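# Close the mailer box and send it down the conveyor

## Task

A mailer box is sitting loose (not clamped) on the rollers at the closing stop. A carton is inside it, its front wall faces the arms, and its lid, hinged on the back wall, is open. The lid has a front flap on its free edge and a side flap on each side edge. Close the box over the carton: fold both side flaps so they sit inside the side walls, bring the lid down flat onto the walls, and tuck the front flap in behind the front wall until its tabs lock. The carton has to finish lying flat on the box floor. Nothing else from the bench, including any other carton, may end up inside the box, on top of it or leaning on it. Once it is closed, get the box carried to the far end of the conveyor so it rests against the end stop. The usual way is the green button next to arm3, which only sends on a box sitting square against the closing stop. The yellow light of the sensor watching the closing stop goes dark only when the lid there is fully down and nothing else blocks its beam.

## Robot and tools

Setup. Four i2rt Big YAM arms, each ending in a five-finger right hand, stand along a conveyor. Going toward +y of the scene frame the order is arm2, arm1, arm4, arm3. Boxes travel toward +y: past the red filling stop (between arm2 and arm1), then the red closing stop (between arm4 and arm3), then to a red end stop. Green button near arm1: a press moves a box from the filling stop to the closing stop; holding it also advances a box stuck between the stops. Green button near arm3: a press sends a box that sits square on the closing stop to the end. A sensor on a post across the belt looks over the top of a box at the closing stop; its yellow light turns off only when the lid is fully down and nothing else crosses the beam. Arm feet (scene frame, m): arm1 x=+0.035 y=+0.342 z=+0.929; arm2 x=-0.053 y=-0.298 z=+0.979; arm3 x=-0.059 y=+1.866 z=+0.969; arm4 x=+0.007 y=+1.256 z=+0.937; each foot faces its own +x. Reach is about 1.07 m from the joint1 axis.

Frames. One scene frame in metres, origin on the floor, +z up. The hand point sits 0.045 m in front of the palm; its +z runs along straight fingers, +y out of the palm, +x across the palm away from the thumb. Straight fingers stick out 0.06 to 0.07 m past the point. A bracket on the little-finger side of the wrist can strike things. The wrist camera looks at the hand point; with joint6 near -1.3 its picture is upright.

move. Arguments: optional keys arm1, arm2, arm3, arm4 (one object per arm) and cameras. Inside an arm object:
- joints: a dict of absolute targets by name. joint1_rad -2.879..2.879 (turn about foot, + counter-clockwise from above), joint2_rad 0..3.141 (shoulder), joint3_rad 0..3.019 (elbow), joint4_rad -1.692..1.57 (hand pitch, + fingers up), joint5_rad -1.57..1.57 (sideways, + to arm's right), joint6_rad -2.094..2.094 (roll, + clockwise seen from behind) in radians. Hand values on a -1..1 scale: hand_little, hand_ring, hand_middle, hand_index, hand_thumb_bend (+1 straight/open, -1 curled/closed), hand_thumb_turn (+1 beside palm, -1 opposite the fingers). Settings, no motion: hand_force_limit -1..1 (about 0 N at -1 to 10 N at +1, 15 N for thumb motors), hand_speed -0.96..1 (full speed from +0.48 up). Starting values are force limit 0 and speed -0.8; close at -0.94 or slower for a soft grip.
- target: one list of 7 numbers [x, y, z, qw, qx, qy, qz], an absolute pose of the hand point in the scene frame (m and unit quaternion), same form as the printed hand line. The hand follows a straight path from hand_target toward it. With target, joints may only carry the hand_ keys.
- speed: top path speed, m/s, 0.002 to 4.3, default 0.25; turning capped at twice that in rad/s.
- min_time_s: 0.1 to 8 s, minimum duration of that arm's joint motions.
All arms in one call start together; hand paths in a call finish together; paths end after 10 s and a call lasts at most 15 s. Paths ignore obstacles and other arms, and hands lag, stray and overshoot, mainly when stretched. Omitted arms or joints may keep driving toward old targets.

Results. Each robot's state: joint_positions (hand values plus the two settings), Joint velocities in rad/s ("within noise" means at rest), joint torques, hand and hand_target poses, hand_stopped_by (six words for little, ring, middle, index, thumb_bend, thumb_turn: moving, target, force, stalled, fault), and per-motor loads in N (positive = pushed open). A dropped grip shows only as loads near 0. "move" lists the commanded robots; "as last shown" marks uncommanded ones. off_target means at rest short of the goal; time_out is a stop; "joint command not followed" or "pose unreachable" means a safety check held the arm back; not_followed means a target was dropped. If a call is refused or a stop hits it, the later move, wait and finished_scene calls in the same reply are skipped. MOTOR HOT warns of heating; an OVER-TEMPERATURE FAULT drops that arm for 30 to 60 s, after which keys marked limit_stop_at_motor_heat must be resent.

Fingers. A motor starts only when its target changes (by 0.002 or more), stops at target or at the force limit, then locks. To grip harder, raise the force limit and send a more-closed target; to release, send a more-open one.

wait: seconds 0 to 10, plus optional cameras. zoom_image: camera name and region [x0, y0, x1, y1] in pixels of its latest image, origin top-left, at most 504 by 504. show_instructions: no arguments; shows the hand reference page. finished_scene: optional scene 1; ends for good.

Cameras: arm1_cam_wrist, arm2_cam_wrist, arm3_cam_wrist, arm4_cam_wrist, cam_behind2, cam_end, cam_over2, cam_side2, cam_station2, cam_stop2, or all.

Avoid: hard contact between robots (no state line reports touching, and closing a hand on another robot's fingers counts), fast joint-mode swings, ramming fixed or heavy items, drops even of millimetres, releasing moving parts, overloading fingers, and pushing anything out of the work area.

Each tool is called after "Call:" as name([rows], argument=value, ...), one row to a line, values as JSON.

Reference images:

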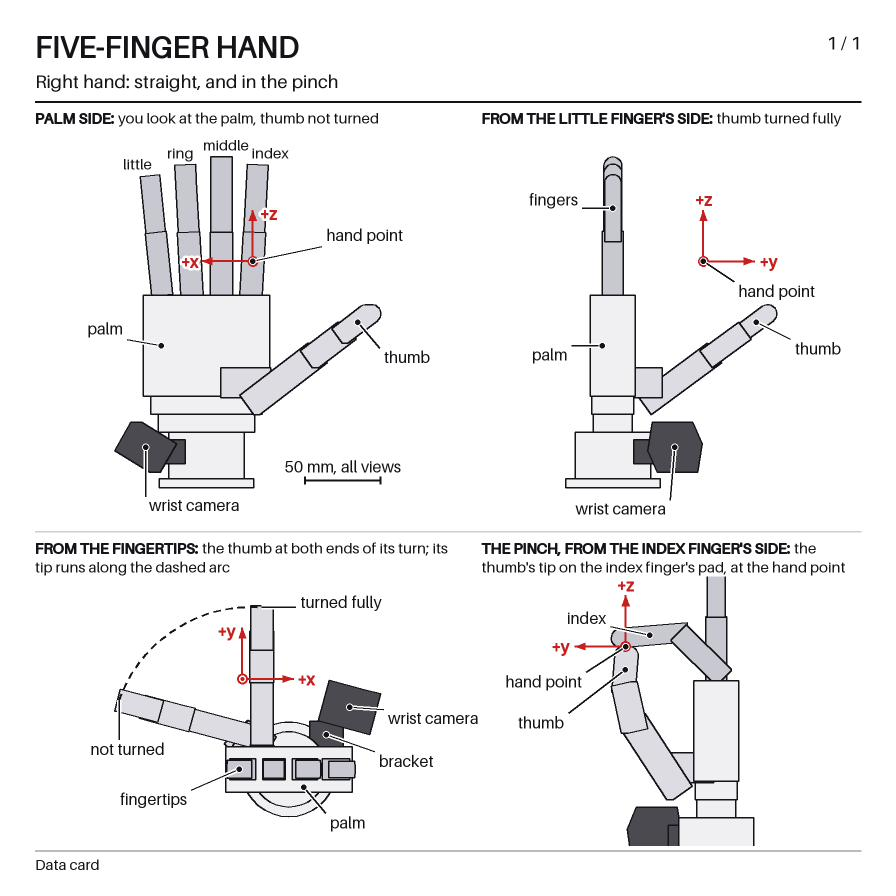

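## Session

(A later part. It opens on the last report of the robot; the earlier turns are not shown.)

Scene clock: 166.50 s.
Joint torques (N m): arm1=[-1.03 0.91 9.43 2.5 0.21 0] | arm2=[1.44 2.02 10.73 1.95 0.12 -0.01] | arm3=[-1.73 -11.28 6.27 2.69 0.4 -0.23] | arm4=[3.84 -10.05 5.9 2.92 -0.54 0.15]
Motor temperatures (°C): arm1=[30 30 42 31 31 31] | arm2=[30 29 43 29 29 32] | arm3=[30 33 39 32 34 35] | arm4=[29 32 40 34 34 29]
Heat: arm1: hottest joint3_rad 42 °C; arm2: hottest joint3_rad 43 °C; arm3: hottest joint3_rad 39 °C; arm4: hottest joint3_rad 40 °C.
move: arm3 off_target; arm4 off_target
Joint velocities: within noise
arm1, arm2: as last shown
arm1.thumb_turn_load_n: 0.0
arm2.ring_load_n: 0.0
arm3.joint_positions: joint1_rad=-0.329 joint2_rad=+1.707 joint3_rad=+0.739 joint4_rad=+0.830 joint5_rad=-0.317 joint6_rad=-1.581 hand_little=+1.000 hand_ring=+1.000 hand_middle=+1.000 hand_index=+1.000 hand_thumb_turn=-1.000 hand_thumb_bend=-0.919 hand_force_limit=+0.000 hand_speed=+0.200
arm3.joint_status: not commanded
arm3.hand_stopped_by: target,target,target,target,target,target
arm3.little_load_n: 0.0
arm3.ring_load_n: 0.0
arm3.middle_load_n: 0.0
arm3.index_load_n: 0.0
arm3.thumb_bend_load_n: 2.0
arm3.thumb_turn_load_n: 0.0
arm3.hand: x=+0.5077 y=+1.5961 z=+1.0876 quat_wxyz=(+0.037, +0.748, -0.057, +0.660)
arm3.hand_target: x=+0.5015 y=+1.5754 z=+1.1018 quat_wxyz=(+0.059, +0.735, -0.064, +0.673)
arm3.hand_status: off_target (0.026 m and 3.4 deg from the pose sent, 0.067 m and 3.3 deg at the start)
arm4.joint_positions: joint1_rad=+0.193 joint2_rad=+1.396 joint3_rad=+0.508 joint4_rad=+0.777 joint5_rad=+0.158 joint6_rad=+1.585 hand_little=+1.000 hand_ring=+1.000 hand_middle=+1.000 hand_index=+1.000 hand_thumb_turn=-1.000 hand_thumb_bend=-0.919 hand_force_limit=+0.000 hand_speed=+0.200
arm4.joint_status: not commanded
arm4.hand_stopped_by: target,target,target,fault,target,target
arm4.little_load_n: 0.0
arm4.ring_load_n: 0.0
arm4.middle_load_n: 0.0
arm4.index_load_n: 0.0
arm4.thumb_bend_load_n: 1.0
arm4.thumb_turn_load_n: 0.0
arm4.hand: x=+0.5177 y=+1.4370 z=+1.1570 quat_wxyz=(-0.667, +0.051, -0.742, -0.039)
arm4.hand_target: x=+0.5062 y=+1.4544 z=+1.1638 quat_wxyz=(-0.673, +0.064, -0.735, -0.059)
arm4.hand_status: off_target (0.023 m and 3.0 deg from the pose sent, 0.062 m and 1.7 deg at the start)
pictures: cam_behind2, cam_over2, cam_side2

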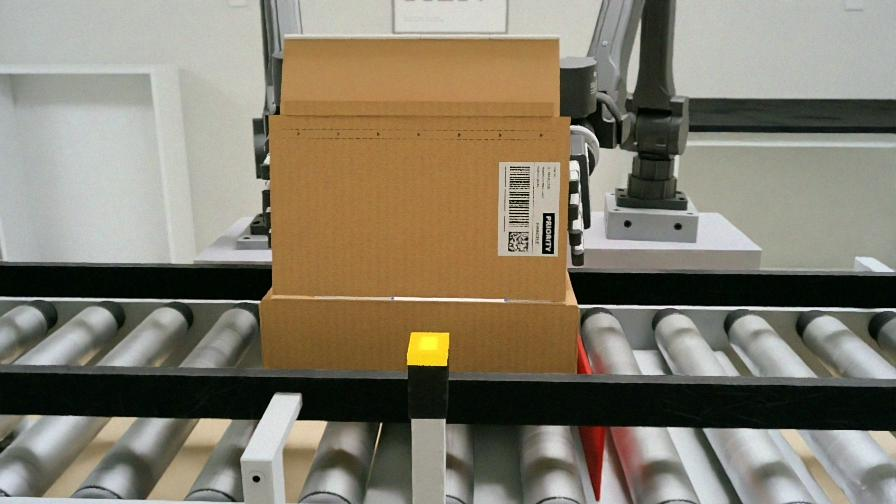

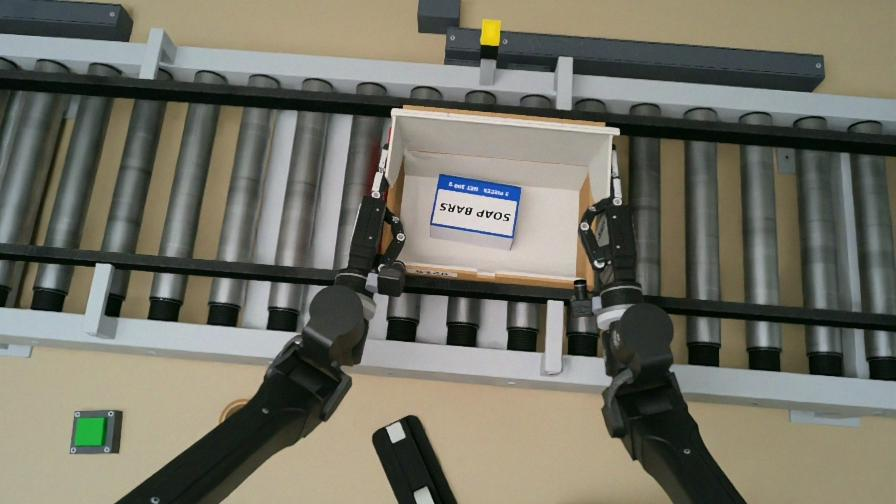

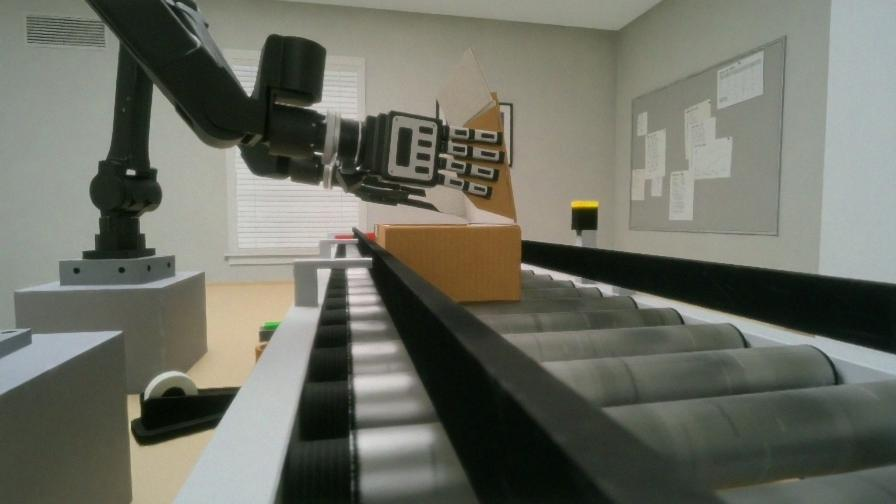

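Call:
move(arm4={"target":[0.485,1.480,1.147,0.7044,-0.0616,0.7044,0.0616],"speed":0.1}, arm3={"target":[0.485,1.550,1.090,0.0616,0.7044,-0.0616,0.7044],"speed":0.1}, cameras=["cam_over2","cam_side2","cam_behind2"])

Scene clock: 168.10 s.
Joint torques (N m): arm1=[-1.03 0.91 9.43 2.51 0.21 0] | arm2=[1.55 2.37 10.67 1.94 0.11 -0.02] | arm3=[-3.84 -11.46 5.89 2.56 1.14 0.08] | arm4=[6.18 -7.94 5.14 3.14 -1.41 0.07]
Motor temperatures (°C): arm1=[30 30 42 31 31 31] | arm2=[30 29 43 29 29 32] | arm3=[30 33 38 32 34 35] | arm4=[29 32 40 34 34 29]
Heat: arm1: hottest joint3_rad 42 °C; arm2: hottest joint3_rad 43 °C; arm3: hottest joint3_rad 38 °C; arm4: hottest joint3_rad 40 °C.
move: arm3 off_target; arm4 off_target
Joint velocities: within noise
arm1, arm2: as last shown
arm1.ring_load_n: 0.5
arm2.index_load_n: 0.5
arm3.joint_positions: joint1_rad=-0.377 joint2_rad=+1.795 joint3_rad=+0.703 joint4_rad=+1.045 joint5_rad=-0.408 joint6_rad=-1.581 hand_little=+1.000 hand_ring=+1.000 hand_middle=+1.000 hand_index=+1.000 hand_thumb_turn=-1.000 hand_thumb_bend=-0.919 hand_force_limit=+0.000 hand_speed=+0.200
arm3.joint_status: not commanded
arm3.hand_stopped_by: target,target,target,target,target,target
arm3.little_load_n: 0.5
arm3.ring_load_n: 0.0
arm3.middle_load_n: 0.0
arm3.index_load_n: 0.0
arm3.thumb_bend_load_n: 2.0
arm3.thumb_turn_load_n: 0.0
arm3.hand: x=+0.4982 y=+1.5876 z=+1.0765 quat_wxyz=(+0.033, +0.720, -0.031, +0.692)
arm3.hand_target: x=+0.4840 y=+1.5513 z=+1.0900 quat_wxyz=(+0.062, +0.704, -0.061, +0.704)
arm3.hand_status: off_target (0.042 m and 5.3 deg from the pose sent, 0.052 m and 7.7 deg at the start)
arm4.joint_positions: joint1_rad=+0.260 joint2_rad=+1.491 joint3_rad=+0.445 joint4_rad=+1.037 joint5_rad=+0.274 joint6_rad=+1.583 hand_little=+1.000 hand_ring=+1.000 hand_middle=+1.000 hand_index=+1.000 hand_thumb_turn=-1.000 hand_thumb_bend=-0.919 hand_force_limit=+0.000 hand_speed=+0.200
arm4.joint_status: not commanded
arm4.hand_stopped_by: target,target,target,fault,target,target
arm4.little_load_n: 0.0
arm4.ring_load_n: 0.0
arm4.middle_load_n: 0.5
arm4.index_load_n: 0.0
arm4.thumb_bend_load_n: 1.5
arm4.thumb_turn_load_n: 0.0
arm4.hand: x=+0.5006 y=+1.4441 z=+1.1487 quat_wxyz=(-0.704, +0.027, -0.709, -0.029)
arm4.hand_target: x=+0.4843 y=+1.4782 z=+1.1469 quat_wxyz=(-0.704, +0.061, -0.705, -0.061)
arm4.hand_status: off_target (0.039 m and 5.5 deg from the pose sent, 0.055 m and 6.7 deg at the start)
pictures: cam_behind2, cam_over2, cam_side2

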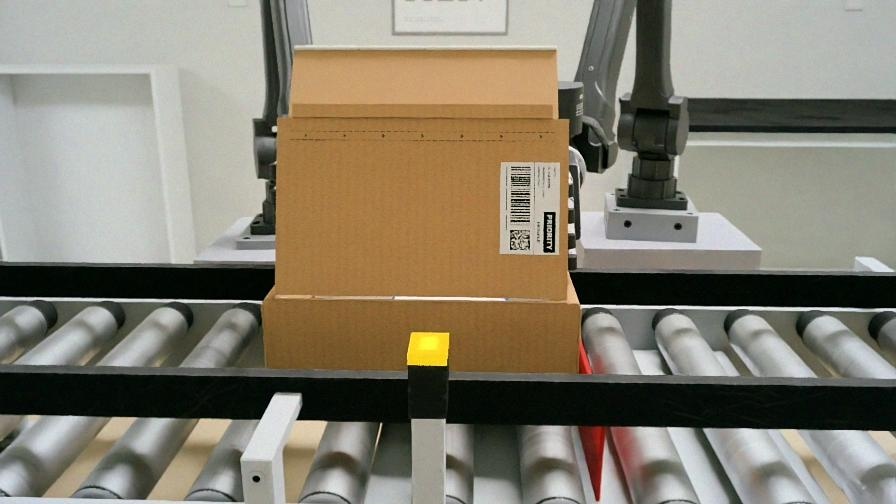

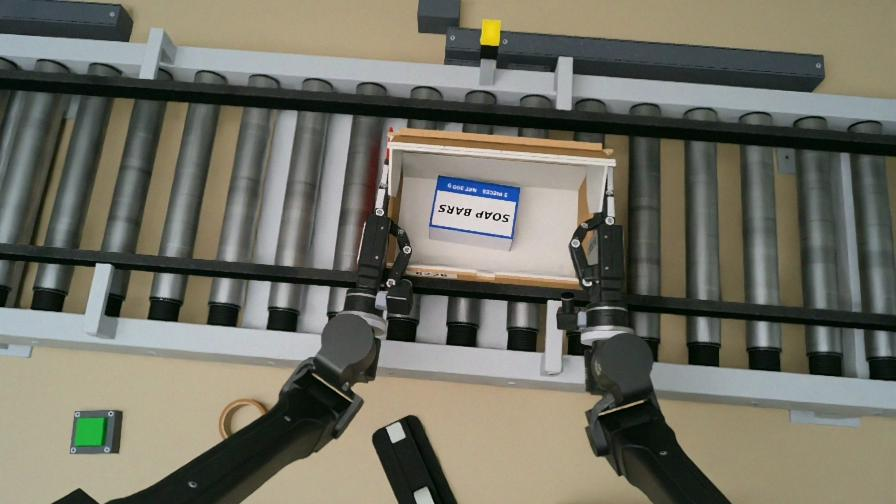

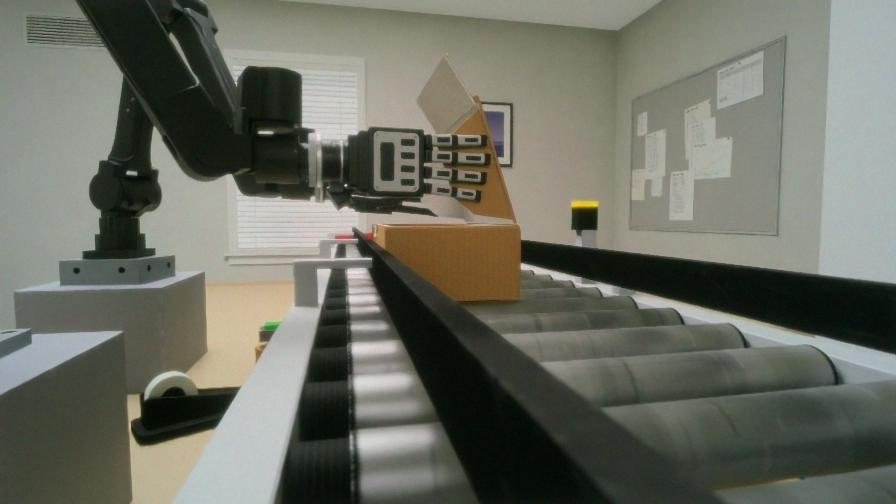

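Call:
move(arm4={"target":[0.460,1.485,1.136,0.7044,-0.0616,0.7044,0.0616],"speed":0.1}, arm3={"target":[0.463,1.545,1.086,0.0616,0.7044,-0.0616,0.7044],"speed":0.1}, cameras=["cam_over2","cam_side2","cam_behind2","cam_station2"])

Scene clock: 170.13 s.
Joint torques (N m): arm1=[-1.03 0.91 9.43 2.51 0.21 0] | arm2=[1.38 2.2 10.76 1.91 0.12 -0.01] | arm3=[-4.37 -12.1 5.5 2.36 1.39 0.08] | arm4=[6.71 -7.3 4.31 2.93 -1.63 0.11]
Motor temperatures (°C): arm1=[30 30 42 31 31 31] | arm2=[30 29 43 29 29 32] | arm3=[30 33 38 32 34 35] | arm4=[29 32 40 34 34 29]
Heat: arm1: hottest joint3_rad 42 °C; arm2: hottest joint3_rad 43 °C; arm3: hottest joint3_rad 38 °C; arm4: hottest joint3_rad 40 °C.
move: arm3 off_target; arm4 off_target
Joint velocities: within noise
arm1, arm2: as last shown
arm1.ring_load_n: 0.0
arm2.ring_load_n: 0.5
arm2.index_load_n: 0.0
arm3.joint_positions: joint1_rad=-0.409 joint2_rad=+1.795 joint3_rad=+0.656 joint4_rad=+1.083 joint5_rad=-0.452 joint6_rad=-1.581 hand_little=+1.000 hand_ring=+1.000 hand_middle=+1.000 hand_index=+1.000 hand_thumb_turn=-1.000 hand_thumb_bend=-0.919 hand_force_limit=+0.000 hand_speed=+0.200
arm3.joint_status: not commanded
arm3.hand_stopped_by: target,target,target,target,target,target
arm3.little_load_n: 1.0
arm3.ring_load_n: 0.0
arm3.middle_load_n: 0.0
arm3.index_load_n: 0.0
arm3.thumb_bend_load_n: 2.0
arm3.thumb_turn_load_n: 0.5
arm3.hand: x=+0.4784 y=+1.5865 z=+1.0663 quat_wxyz=(+0.027, +0.723, -0.029, +0.690)
arm3.hand_target: x=+0.4620 y=+1.5469 z=+1.0857 quat_wxyz=(+0.062, +0.704, -0.061, +0.704)
arm3.hand_status: off_target (0.048 m and 6.1 deg from the pose sent, 0.056 m and 5.3 deg at the start)
arm4.joint_positions: joint1_rad=+0.298 joint2_rad=+1.491 joint3_rad=+0.391 joint4_rad=+1.101 joint5_rad=+0.327 joint6_rad=+1.583 hand_little=+1.000 hand_ring=+1.000 hand_middle=+1.000 hand_index=+1.000 hand_thumb_turn=-1.000 hand_thumb_bend=-0.919 hand_force_limit=+0.000 hand_speed=+0.200
arm4.joint_status: not commanded
arm4.hand_stopped_by: target,target,target,fault,target,target
arm4.little_load_n: 0.0
arm4.ring_load_n: 0.0
arm4.middle_load_n: 0.5
arm4.index_load_n: 0.0
arm4.thumb_bend_load_n: 1.0
arm4.thumb_turn_load_n: 0.0
arm4.hand: x=+0.4800 y=+1.4460 z=+1.1415 quat_wxyz=(-0.708, +0.021, -0.706, -0.025)
arm4.hand_target: x=+0.4594 y=+1.4827 z=+1.1361 quat_wxyz=(-0.704, +0.062, -0.705, -0.062)
arm4.hand_status: off_target (0.044 m and 6.3 deg from the pose sent, 0.059 m and 5.4 deg at the start)
pictures: cam_behind2, cam_over2, cam_side2, cam_station2

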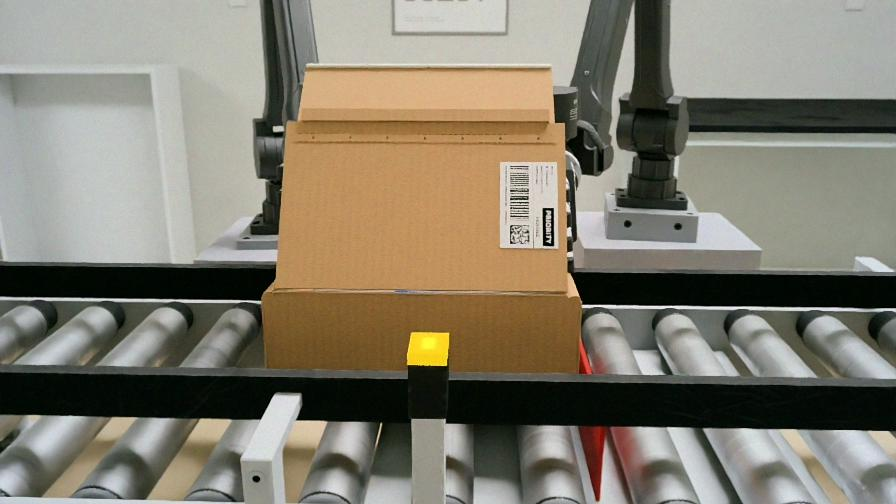

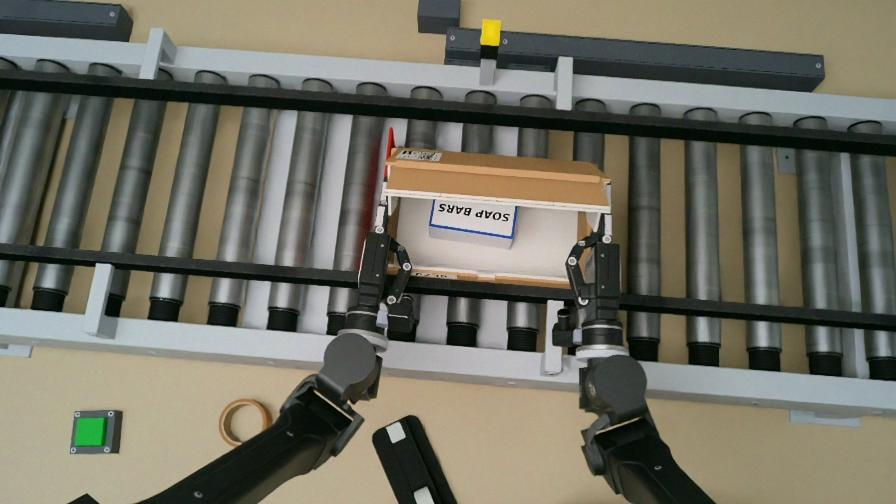

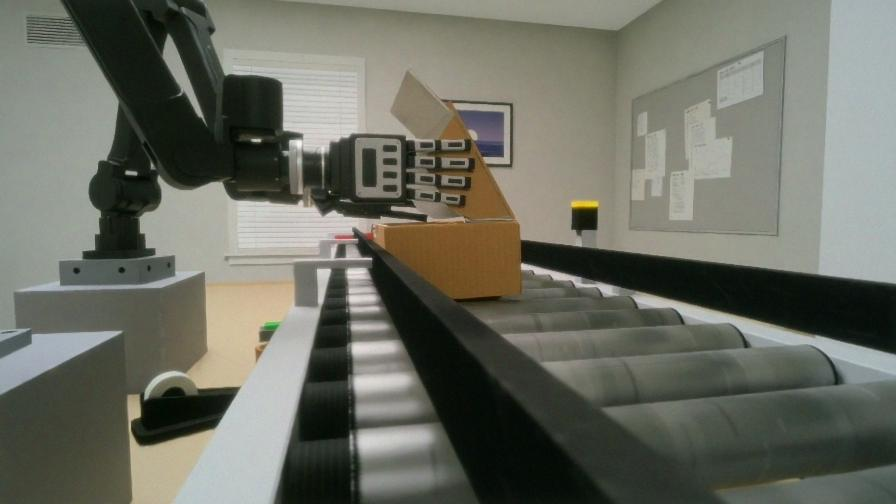

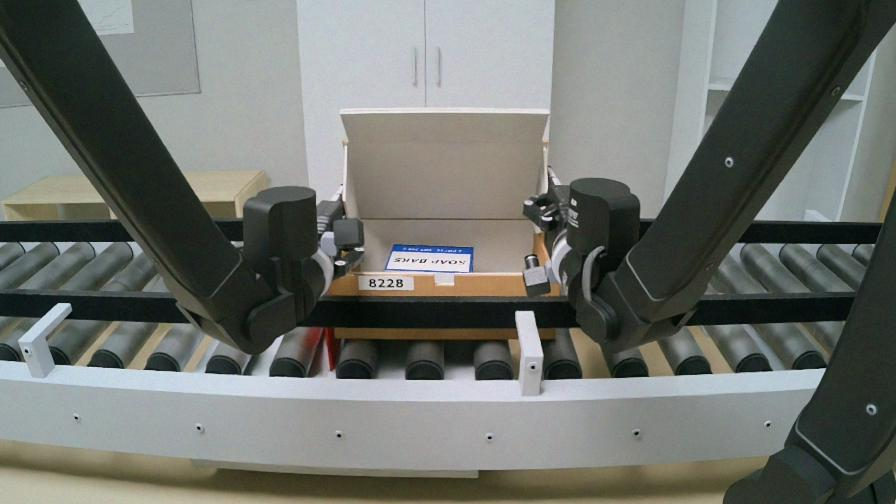

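Call:
zoom_image(camera="cam_side2", region=[360, 120, 560, 310])

Call:
zoom_image(camera="cam_over2", region=[350, 130, 650, 310])

Call:
zoom_image(camera="cam_station2", region=[300, 90, 620, 310])

Scaled by 2.520 from the camera's image (finer frame: 1280x720).

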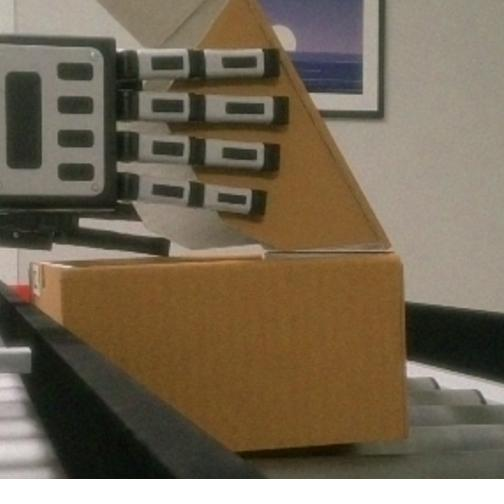

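Scaled by 1.680 from the camera's image (finer frame: 1280x720).

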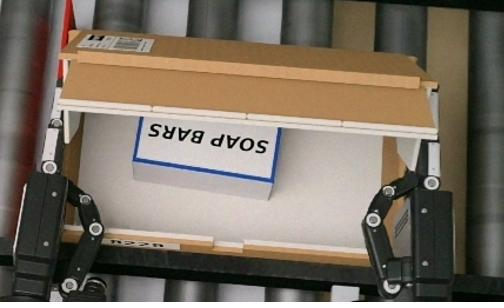

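Scaled by 1.575 from the camera's image (finer frame: 1280x720).

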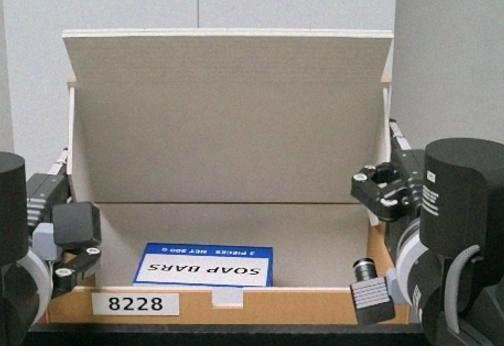

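Call:
move(arm4={"target":[0.437,1.485,1.120,0.7044,-0.0616,0.7044,0.0616],"speed":0.1}, arm3={"target":[0.445,1.545,1.088,0.0616,0.7044,-0.0616,0.7044],"speed":0.1}, cameras=["cam_over2","cam_side2","cam_behind2","cam_station2"])

Scene clock: 171.70 s.
Joint torques (N m): arm1=[-1.03 0.91 9.42 2.51 0.21 0] | arm2=[1.26 2.08 10.76 1.89 0.09 -0.01] | arm3=[-4.78 -11.93 4.55 2.18 1.33 0.06] | arm4=[6.65 -5.71 3.34 2.21 -1.7 0.11]
Motor temperatures (°C): arm1=[30 30 42 31 31 31] | arm2=[30 29 43 29 29 32] | arm3=[30 33 38 32 34 35] | arm4=[29 32 39 34 35 29]
Heat: arm1: hottest joint3_rad 42 °C; arm2: hottest joint3_rad 43 °C; arm3: hottest joint3_rad 38 °C; arm4: hottest joint3_rad 39 °C.
move: arm3 off_target; arm4 off_target
Joint velocities: within noise
arm1.joint_positions: joint1_rad=-0.032 joint2_rad=+0.646 joint3_rad=+1.328 joint4_rad=-1.360 joint5_rad=+0.140 joint6_rad=-1.156 hand_little=+1.000 hand_ring=+1.000 hand_middle=+1.000 hand_index=+1.000 hand_thumb_turn=+1.000 hand_thumb_bend=+1.000 hand_force_limit=+0.000 hand_speed=-0.800
arm1.joint_status: not commanded
arm1.hand_stopped_by: target,target,target,target,target,target
arm1.little_load_n: 0.0
arm1.ring_load_n: 0.0
arm1.middle_load_n: 0.0
arm1.index_load_n: 0.0
arm1.thumb_bend_load_n: 0.0
arm1.thumb_turn_load_n: 0.0
arm1.hand: x=+0.2644 y=+0.2774 z=+1.3774 quat_wxyz=(-0.035, +0.878, -0.203, +0.433)
arm1.hand_target: x=+0.2642 y=+0.2774 z=+1.3850 quat_wxyz=(-0.037, +0.874, -0.203, +0.441)
arm1.hand_status: not commanded
arm2.joint_positions: joint1_rad=+0.199 joint2_rad=+0.614 joint3_rad=+1.377 joint4_rad=-1.233 joint5_rad=+0.174 joint6_rad=-1.171 hand_little=+1.000 hand_ring=+1.000 hand_middle=+1.000 hand_index=+1.000 hand_thumb_turn=+1.000 hand_thumb_bend=+1.000 hand_force_limit=+0.000 hand_speed=-0.800
arm2.joint_status: not commanded
arm2.hand_stopped_by: target,target,target,target,target,target
arm2.little_load_n: 0.0
arm2.ring_load_n: 0.0
arm2.middle_load_n: 0.0
arm2.index_load_n: 0.0
arm2.thumb_bend_load_n: 0.0
arm2.thumb_turn_load_n: 0.0
arm2.hand: x=+0.1875 y=-0.3622 z=+1.4826 quat_wxyz=(-0.044, +0.830, -0.192, +0.522)
arm2.hand_target: x=+0.1862 y=-0.3623 z=+1.4936 quat_wxyz=(-0.047, +0.823, -0.191, +0.533)
arm2.hand_status: not commanded
arm3.joint_positions: joint1_rad=-0.428 joint2_rad=+1.773 joint3_rad=+0.626 joint4_rad=+1.101 joint5_rad=-0.475 joint6_rad=-1.581 hand_little=+1.000 hand_ring=+1.000 hand_middle=+1.000 hand_index=+1.000 hand_thumb_turn=-1.000 hand_thumb_bend=-0.919 hand_force_limit=+0.000 hand_speed=+0.200
arm3.joint_status: not commanded
arm3.hand_stopped_by: target,target,target,target,target,target
arm3.little_load_n: 1.0
arm3.ring_load_n: 0.0
arm3.middle_load_n: 0.0
arm3.index_load_n: 0.0
arm3.thumb_bend_load_n: 2.0
arm3.thumb_turn_load_n: 0.0
arm3.hand: x=+0.4661 y=+1.5859 z=+1.0709 quat_wxyz=(+0.027, +0.720, -0.026, +0.693)
arm3.hand_target: x=+0.4446 y=+1.5469 z=+1.0874 quat_wxyz=(+0.062, +0.704, -0.061, +0.705)
arm3.hand_status: off_target (0.049 m and 6.1 deg from the pose sent, 0.057 m and 6.1 deg at the start)
arm4.joint_positions: joint1_rad=+0.333 joint2_rad=+1.507 joint3_rad=+0.335 joint4_rad=+1.211 joint5_rad=+0.365 joint6_rad=+1.583 hand_little=+1.000 hand_ring=+1.000 hand_middle=+1.000 hand_index=+1.000 hand_thumb_turn=-1.000 hand_thumb_bend=-0.919 hand_force_limit=+0.000 hand_speed=+0.200
arm4.joint_status: not commanded
arm4.hand_stopped_by: target,target,target,fault,target,target
arm4.little_load_n: 0.0
arm4.ring_load_n: 0.0
arm4.middle_load_n: 0.5
arm4.index_load_n: 0.0
arm4.thumb_bend_load_n: 1.0
arm4.thumb_turn_load_n: 0.0
arm4.hand: x=+0.4576 y=+1.4469 z=+1.1394 quat_wxyz=(-0.720, +0.015, -0.693, -0.029)
arm4.hand_target: x=+0.4360 y=+1.4821 z=+1.1207 quat_wxyz=(-0.704, +0.062, -0.704, -0.061)
arm4.hand_status: off_target (0.047 m and 6.9 deg from the pose sent, 0.062 m and 6.3 deg at the start)
pictures: cam_behind2, cam_over2, cam_side2, cam_station2

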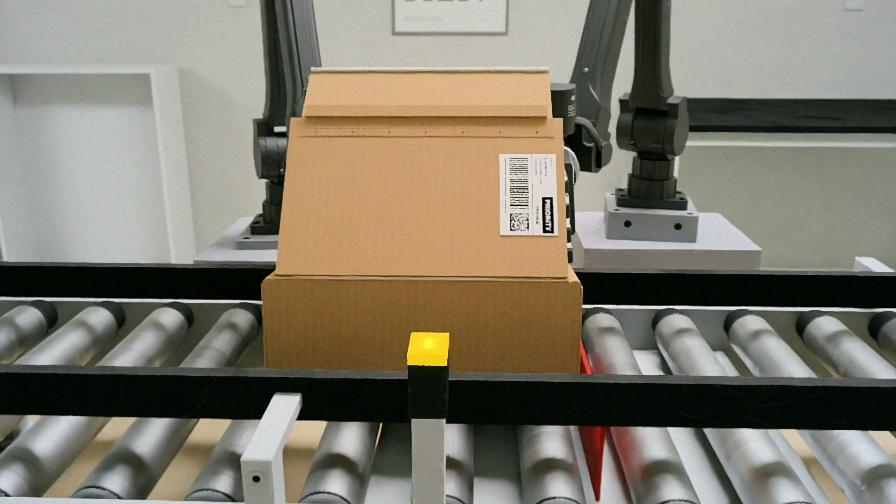

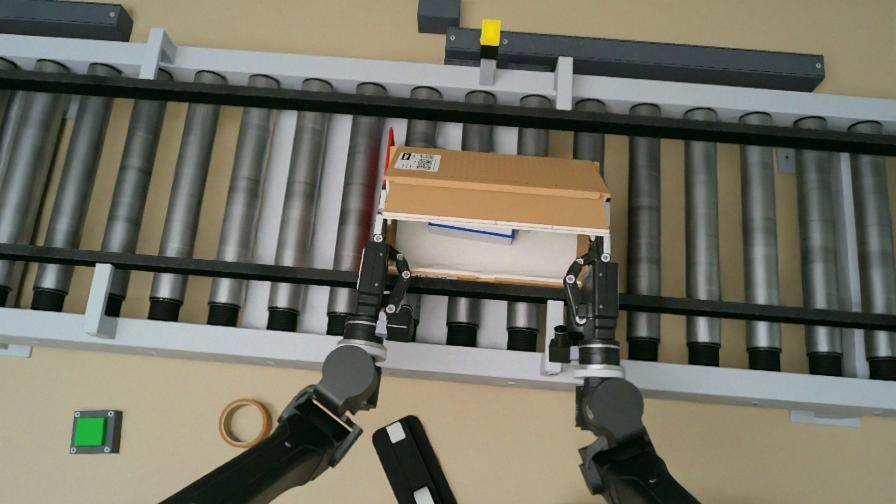

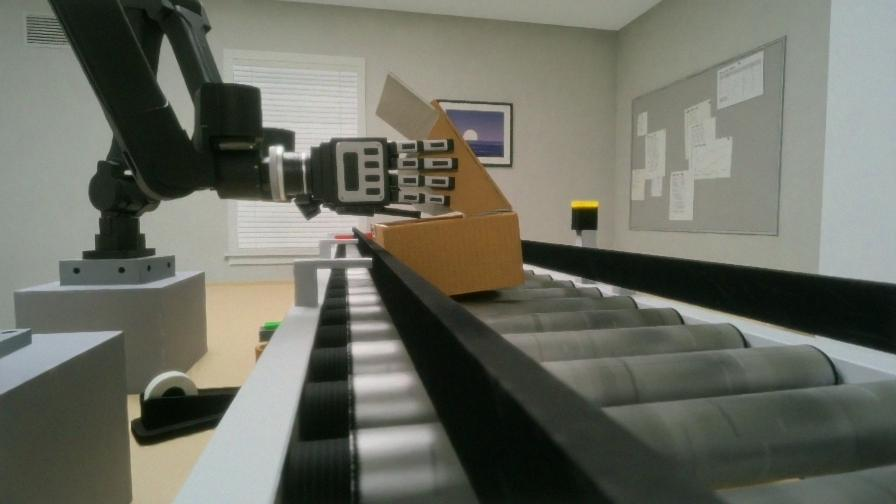

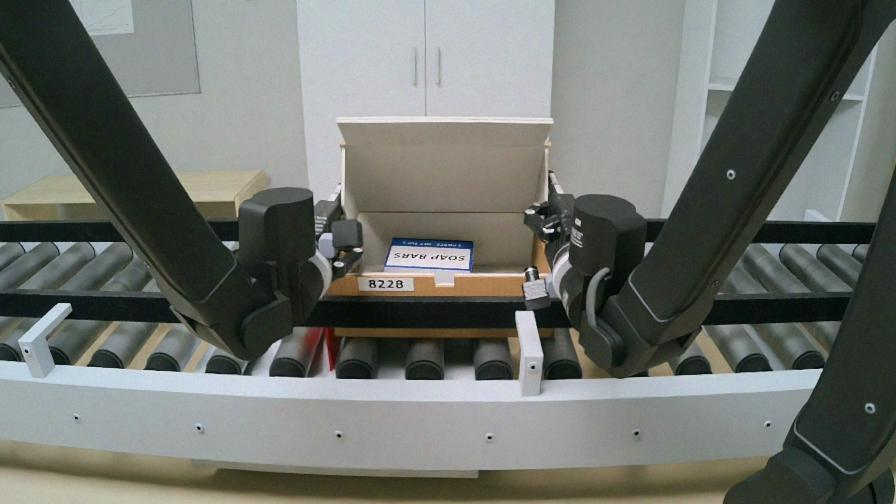

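Call:
move(arm4={"target":[0.452,1.485,1.115,0.7044,-0.0616,0.7044,0.0616],"speed":0.05}, arm3={"target":[0.46,1.545,1.073,0.0616,0.7044,-0.0616,0.7044],"speed":0.05}, cameras=["cam_over2","cam_side2","cam_behind2","cam_station2","cam_stop2"])

Scene clock: 173.47 s.
Joint torques (N m): arm1=[-1.08 0.85 9.43 2.52 0.21 0] | arm2=[1.49 2.43 10.66 1.91 0.11 0] | arm3=[-3.49 -9.76 6.89 1.84 1.79 0.1] | arm4=[5.71 -5.71 5.33 1.69 -2.14 0.06]
Motor temperatures (°C): arm1=[30 30 42 31 31 31] | arm2=[30 29 43 29 29 32] | arm3=[30 33 38 32 34 35] | arm4=[29 32 39 34 35 29]
Heat: arm1: hottest joint3_rad 42 °C; arm2: hottest joint3_rad 43 °C; arm3: hottest joint3_rad 38 °C; arm4: hottest joint3_rad 39 °C.
move: arm3 off_target; arm4 off_target
Joint velocities: within noise
arm1, arm2: as last shown
arm2.little_load_n: 0.5
arm3.joint_positions: joint1_rad=-0.425 joint2_rad=+1.803 joint3_rad=+0.626 joint4_rad=+1.142 joint5_rad=-0.468 joint6_rad=-1.581 hand_little=+1.000 hand_ring=+1.000 hand_middle=+1.000 hand_index=+1.000 hand_thumb_turn=-1.000 hand_thumb_bend=-0.919 hand_force_limit=+0.000 hand_speed=+0.200
arm3.joint_status: not commanded
arm3.hand_stopped_by: target,target,target,target,target,target
arm3.little_load_n: 1.0
arm3.ring_load_n: 0.0
arm3.middle_load_n: 0.0
arm3.index_load_n: 0.0
arm3.thumb_bend_load_n: 2.0
arm3.thumb_turn_load_n: 0.5
arm3.hand: x=+0.4670 y=+1.5858 z=+1.0651 quat_wxyz=(+0.030, +0.716, -0.025, +0.697)
arm3.hand_target: x=+0.4579 y=+1.5466 z=+1.0734 quat_wxyz=(+0.062, +0.704, -0.061, +0.705)
arm3.hand_status: off_target (0.042 m and 5.7 deg from the pose sent, 0.041 m and 6.1 deg at the start)
arm4.joint_positions: joint1_rad=+0.330 joint2_rad=+1.547 joint3_rad=+0.335 joint4_rad=+1.239 joint5_rad=+0.357 joint6_rad=+1.585 hand_little=+1.000 hand_ring=+1.000 hand_middle=+1.000 hand_index=+1.000 hand_thumb_turn=-1.000 hand_thumb_bend=-0.919 hand_force_limit=+0.000 hand_speed=+0.200
arm4.joint_status: not commanded
arm4.hand_stopped_by: target,target,target,fault,target,target
arm4.little_load_n: 0.0
arm4.ring_load_n: 0.0
arm4.middle_load_n: 0.5
arm4.index_load_n: 0.0
arm4.thumb_bend_load_n: 1.0
arm4.thumb_turn_load_n: 0.0
arm4.hand: x=+0.4590 y=+1.4476 z=+1.1287 quat_wxyz=(-0.716, +0.017, -0.697, -0.030)
arm4.hand_target: x=+0.4498 y=+1.4829 z=+1.1154 quat_wxyz=(-0.704, +0.061, -0.704, -0.061)
arm4.hand_status: off_target (0.040 m and 6.4 deg from the pose sent, 0.045 m and 6.9 deg at the start)
pictures: cam_behind2, cam_over2, cam_side2, cam_station2, cam_stop2

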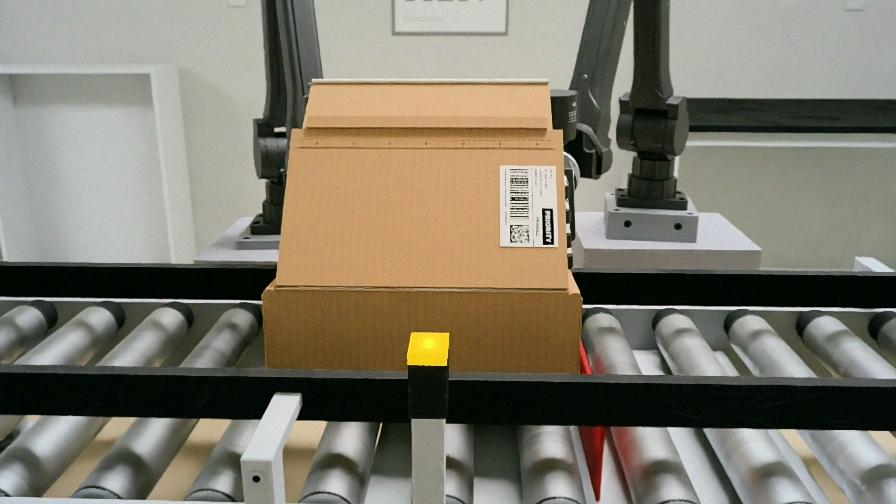

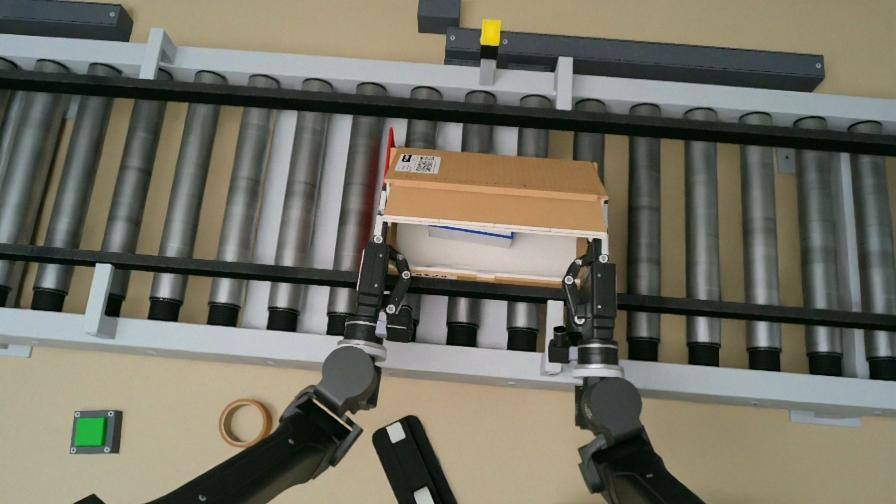

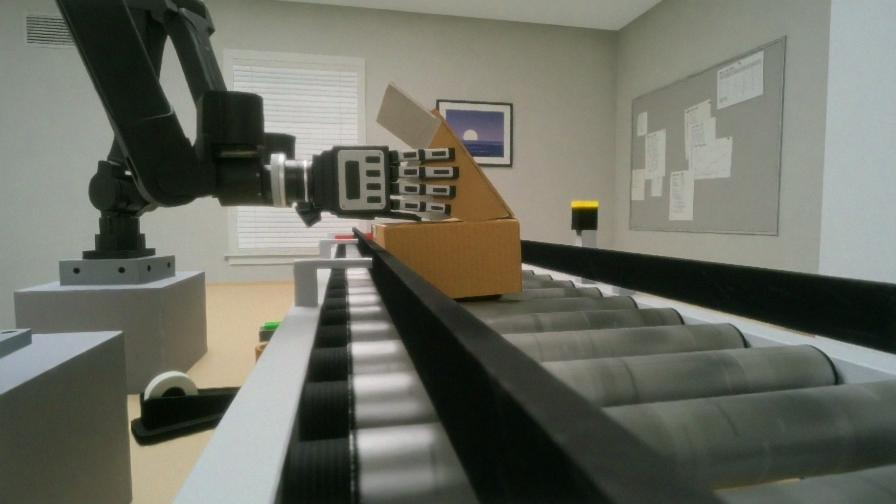

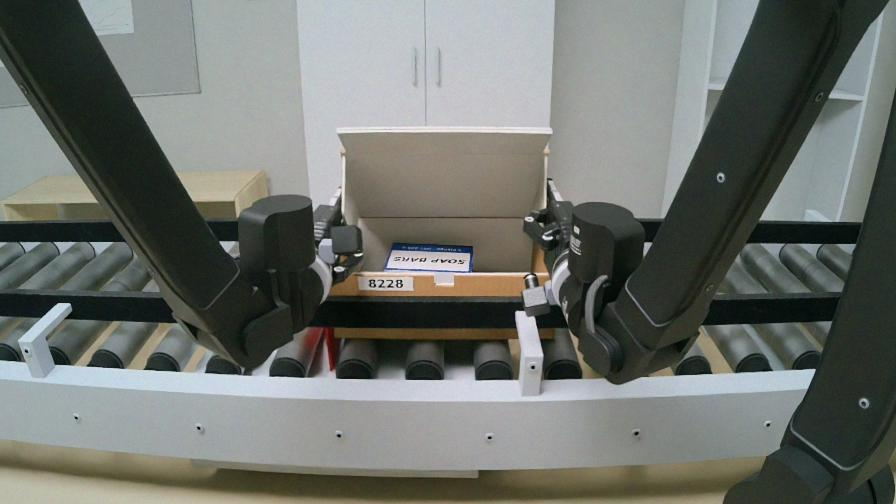

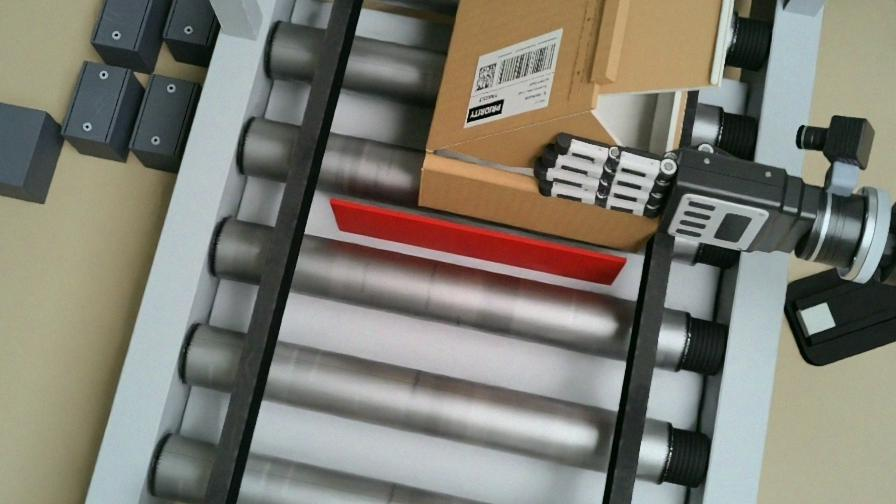

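Call:
zoom_image(camera="cam_stop2", region=[400, 60, 720, 260])

Call:
zoom_image(camera="cam_side2", region=[340, 60, 560, 320])

Call:
zoom_image(camera="cam_over2", region=[350, 120, 640, 320])

Scaled by 1.575 from the camera's image (finer frame: 1280x720).

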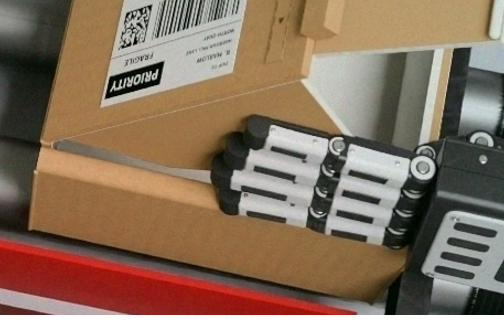

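Scaled by 1.938 from the camera's image (finer frame: 1280x720).

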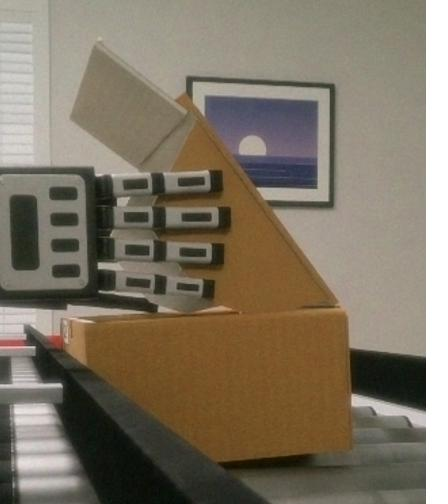

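Scaled by 1.738 from the camera's image (finer frame: 1280x720).

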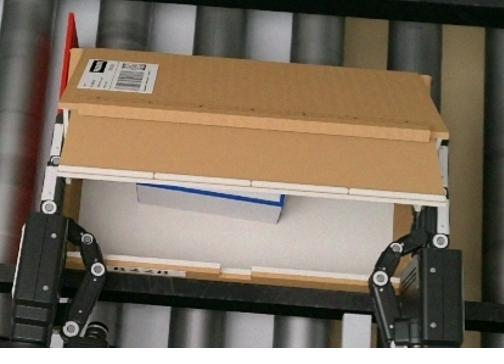

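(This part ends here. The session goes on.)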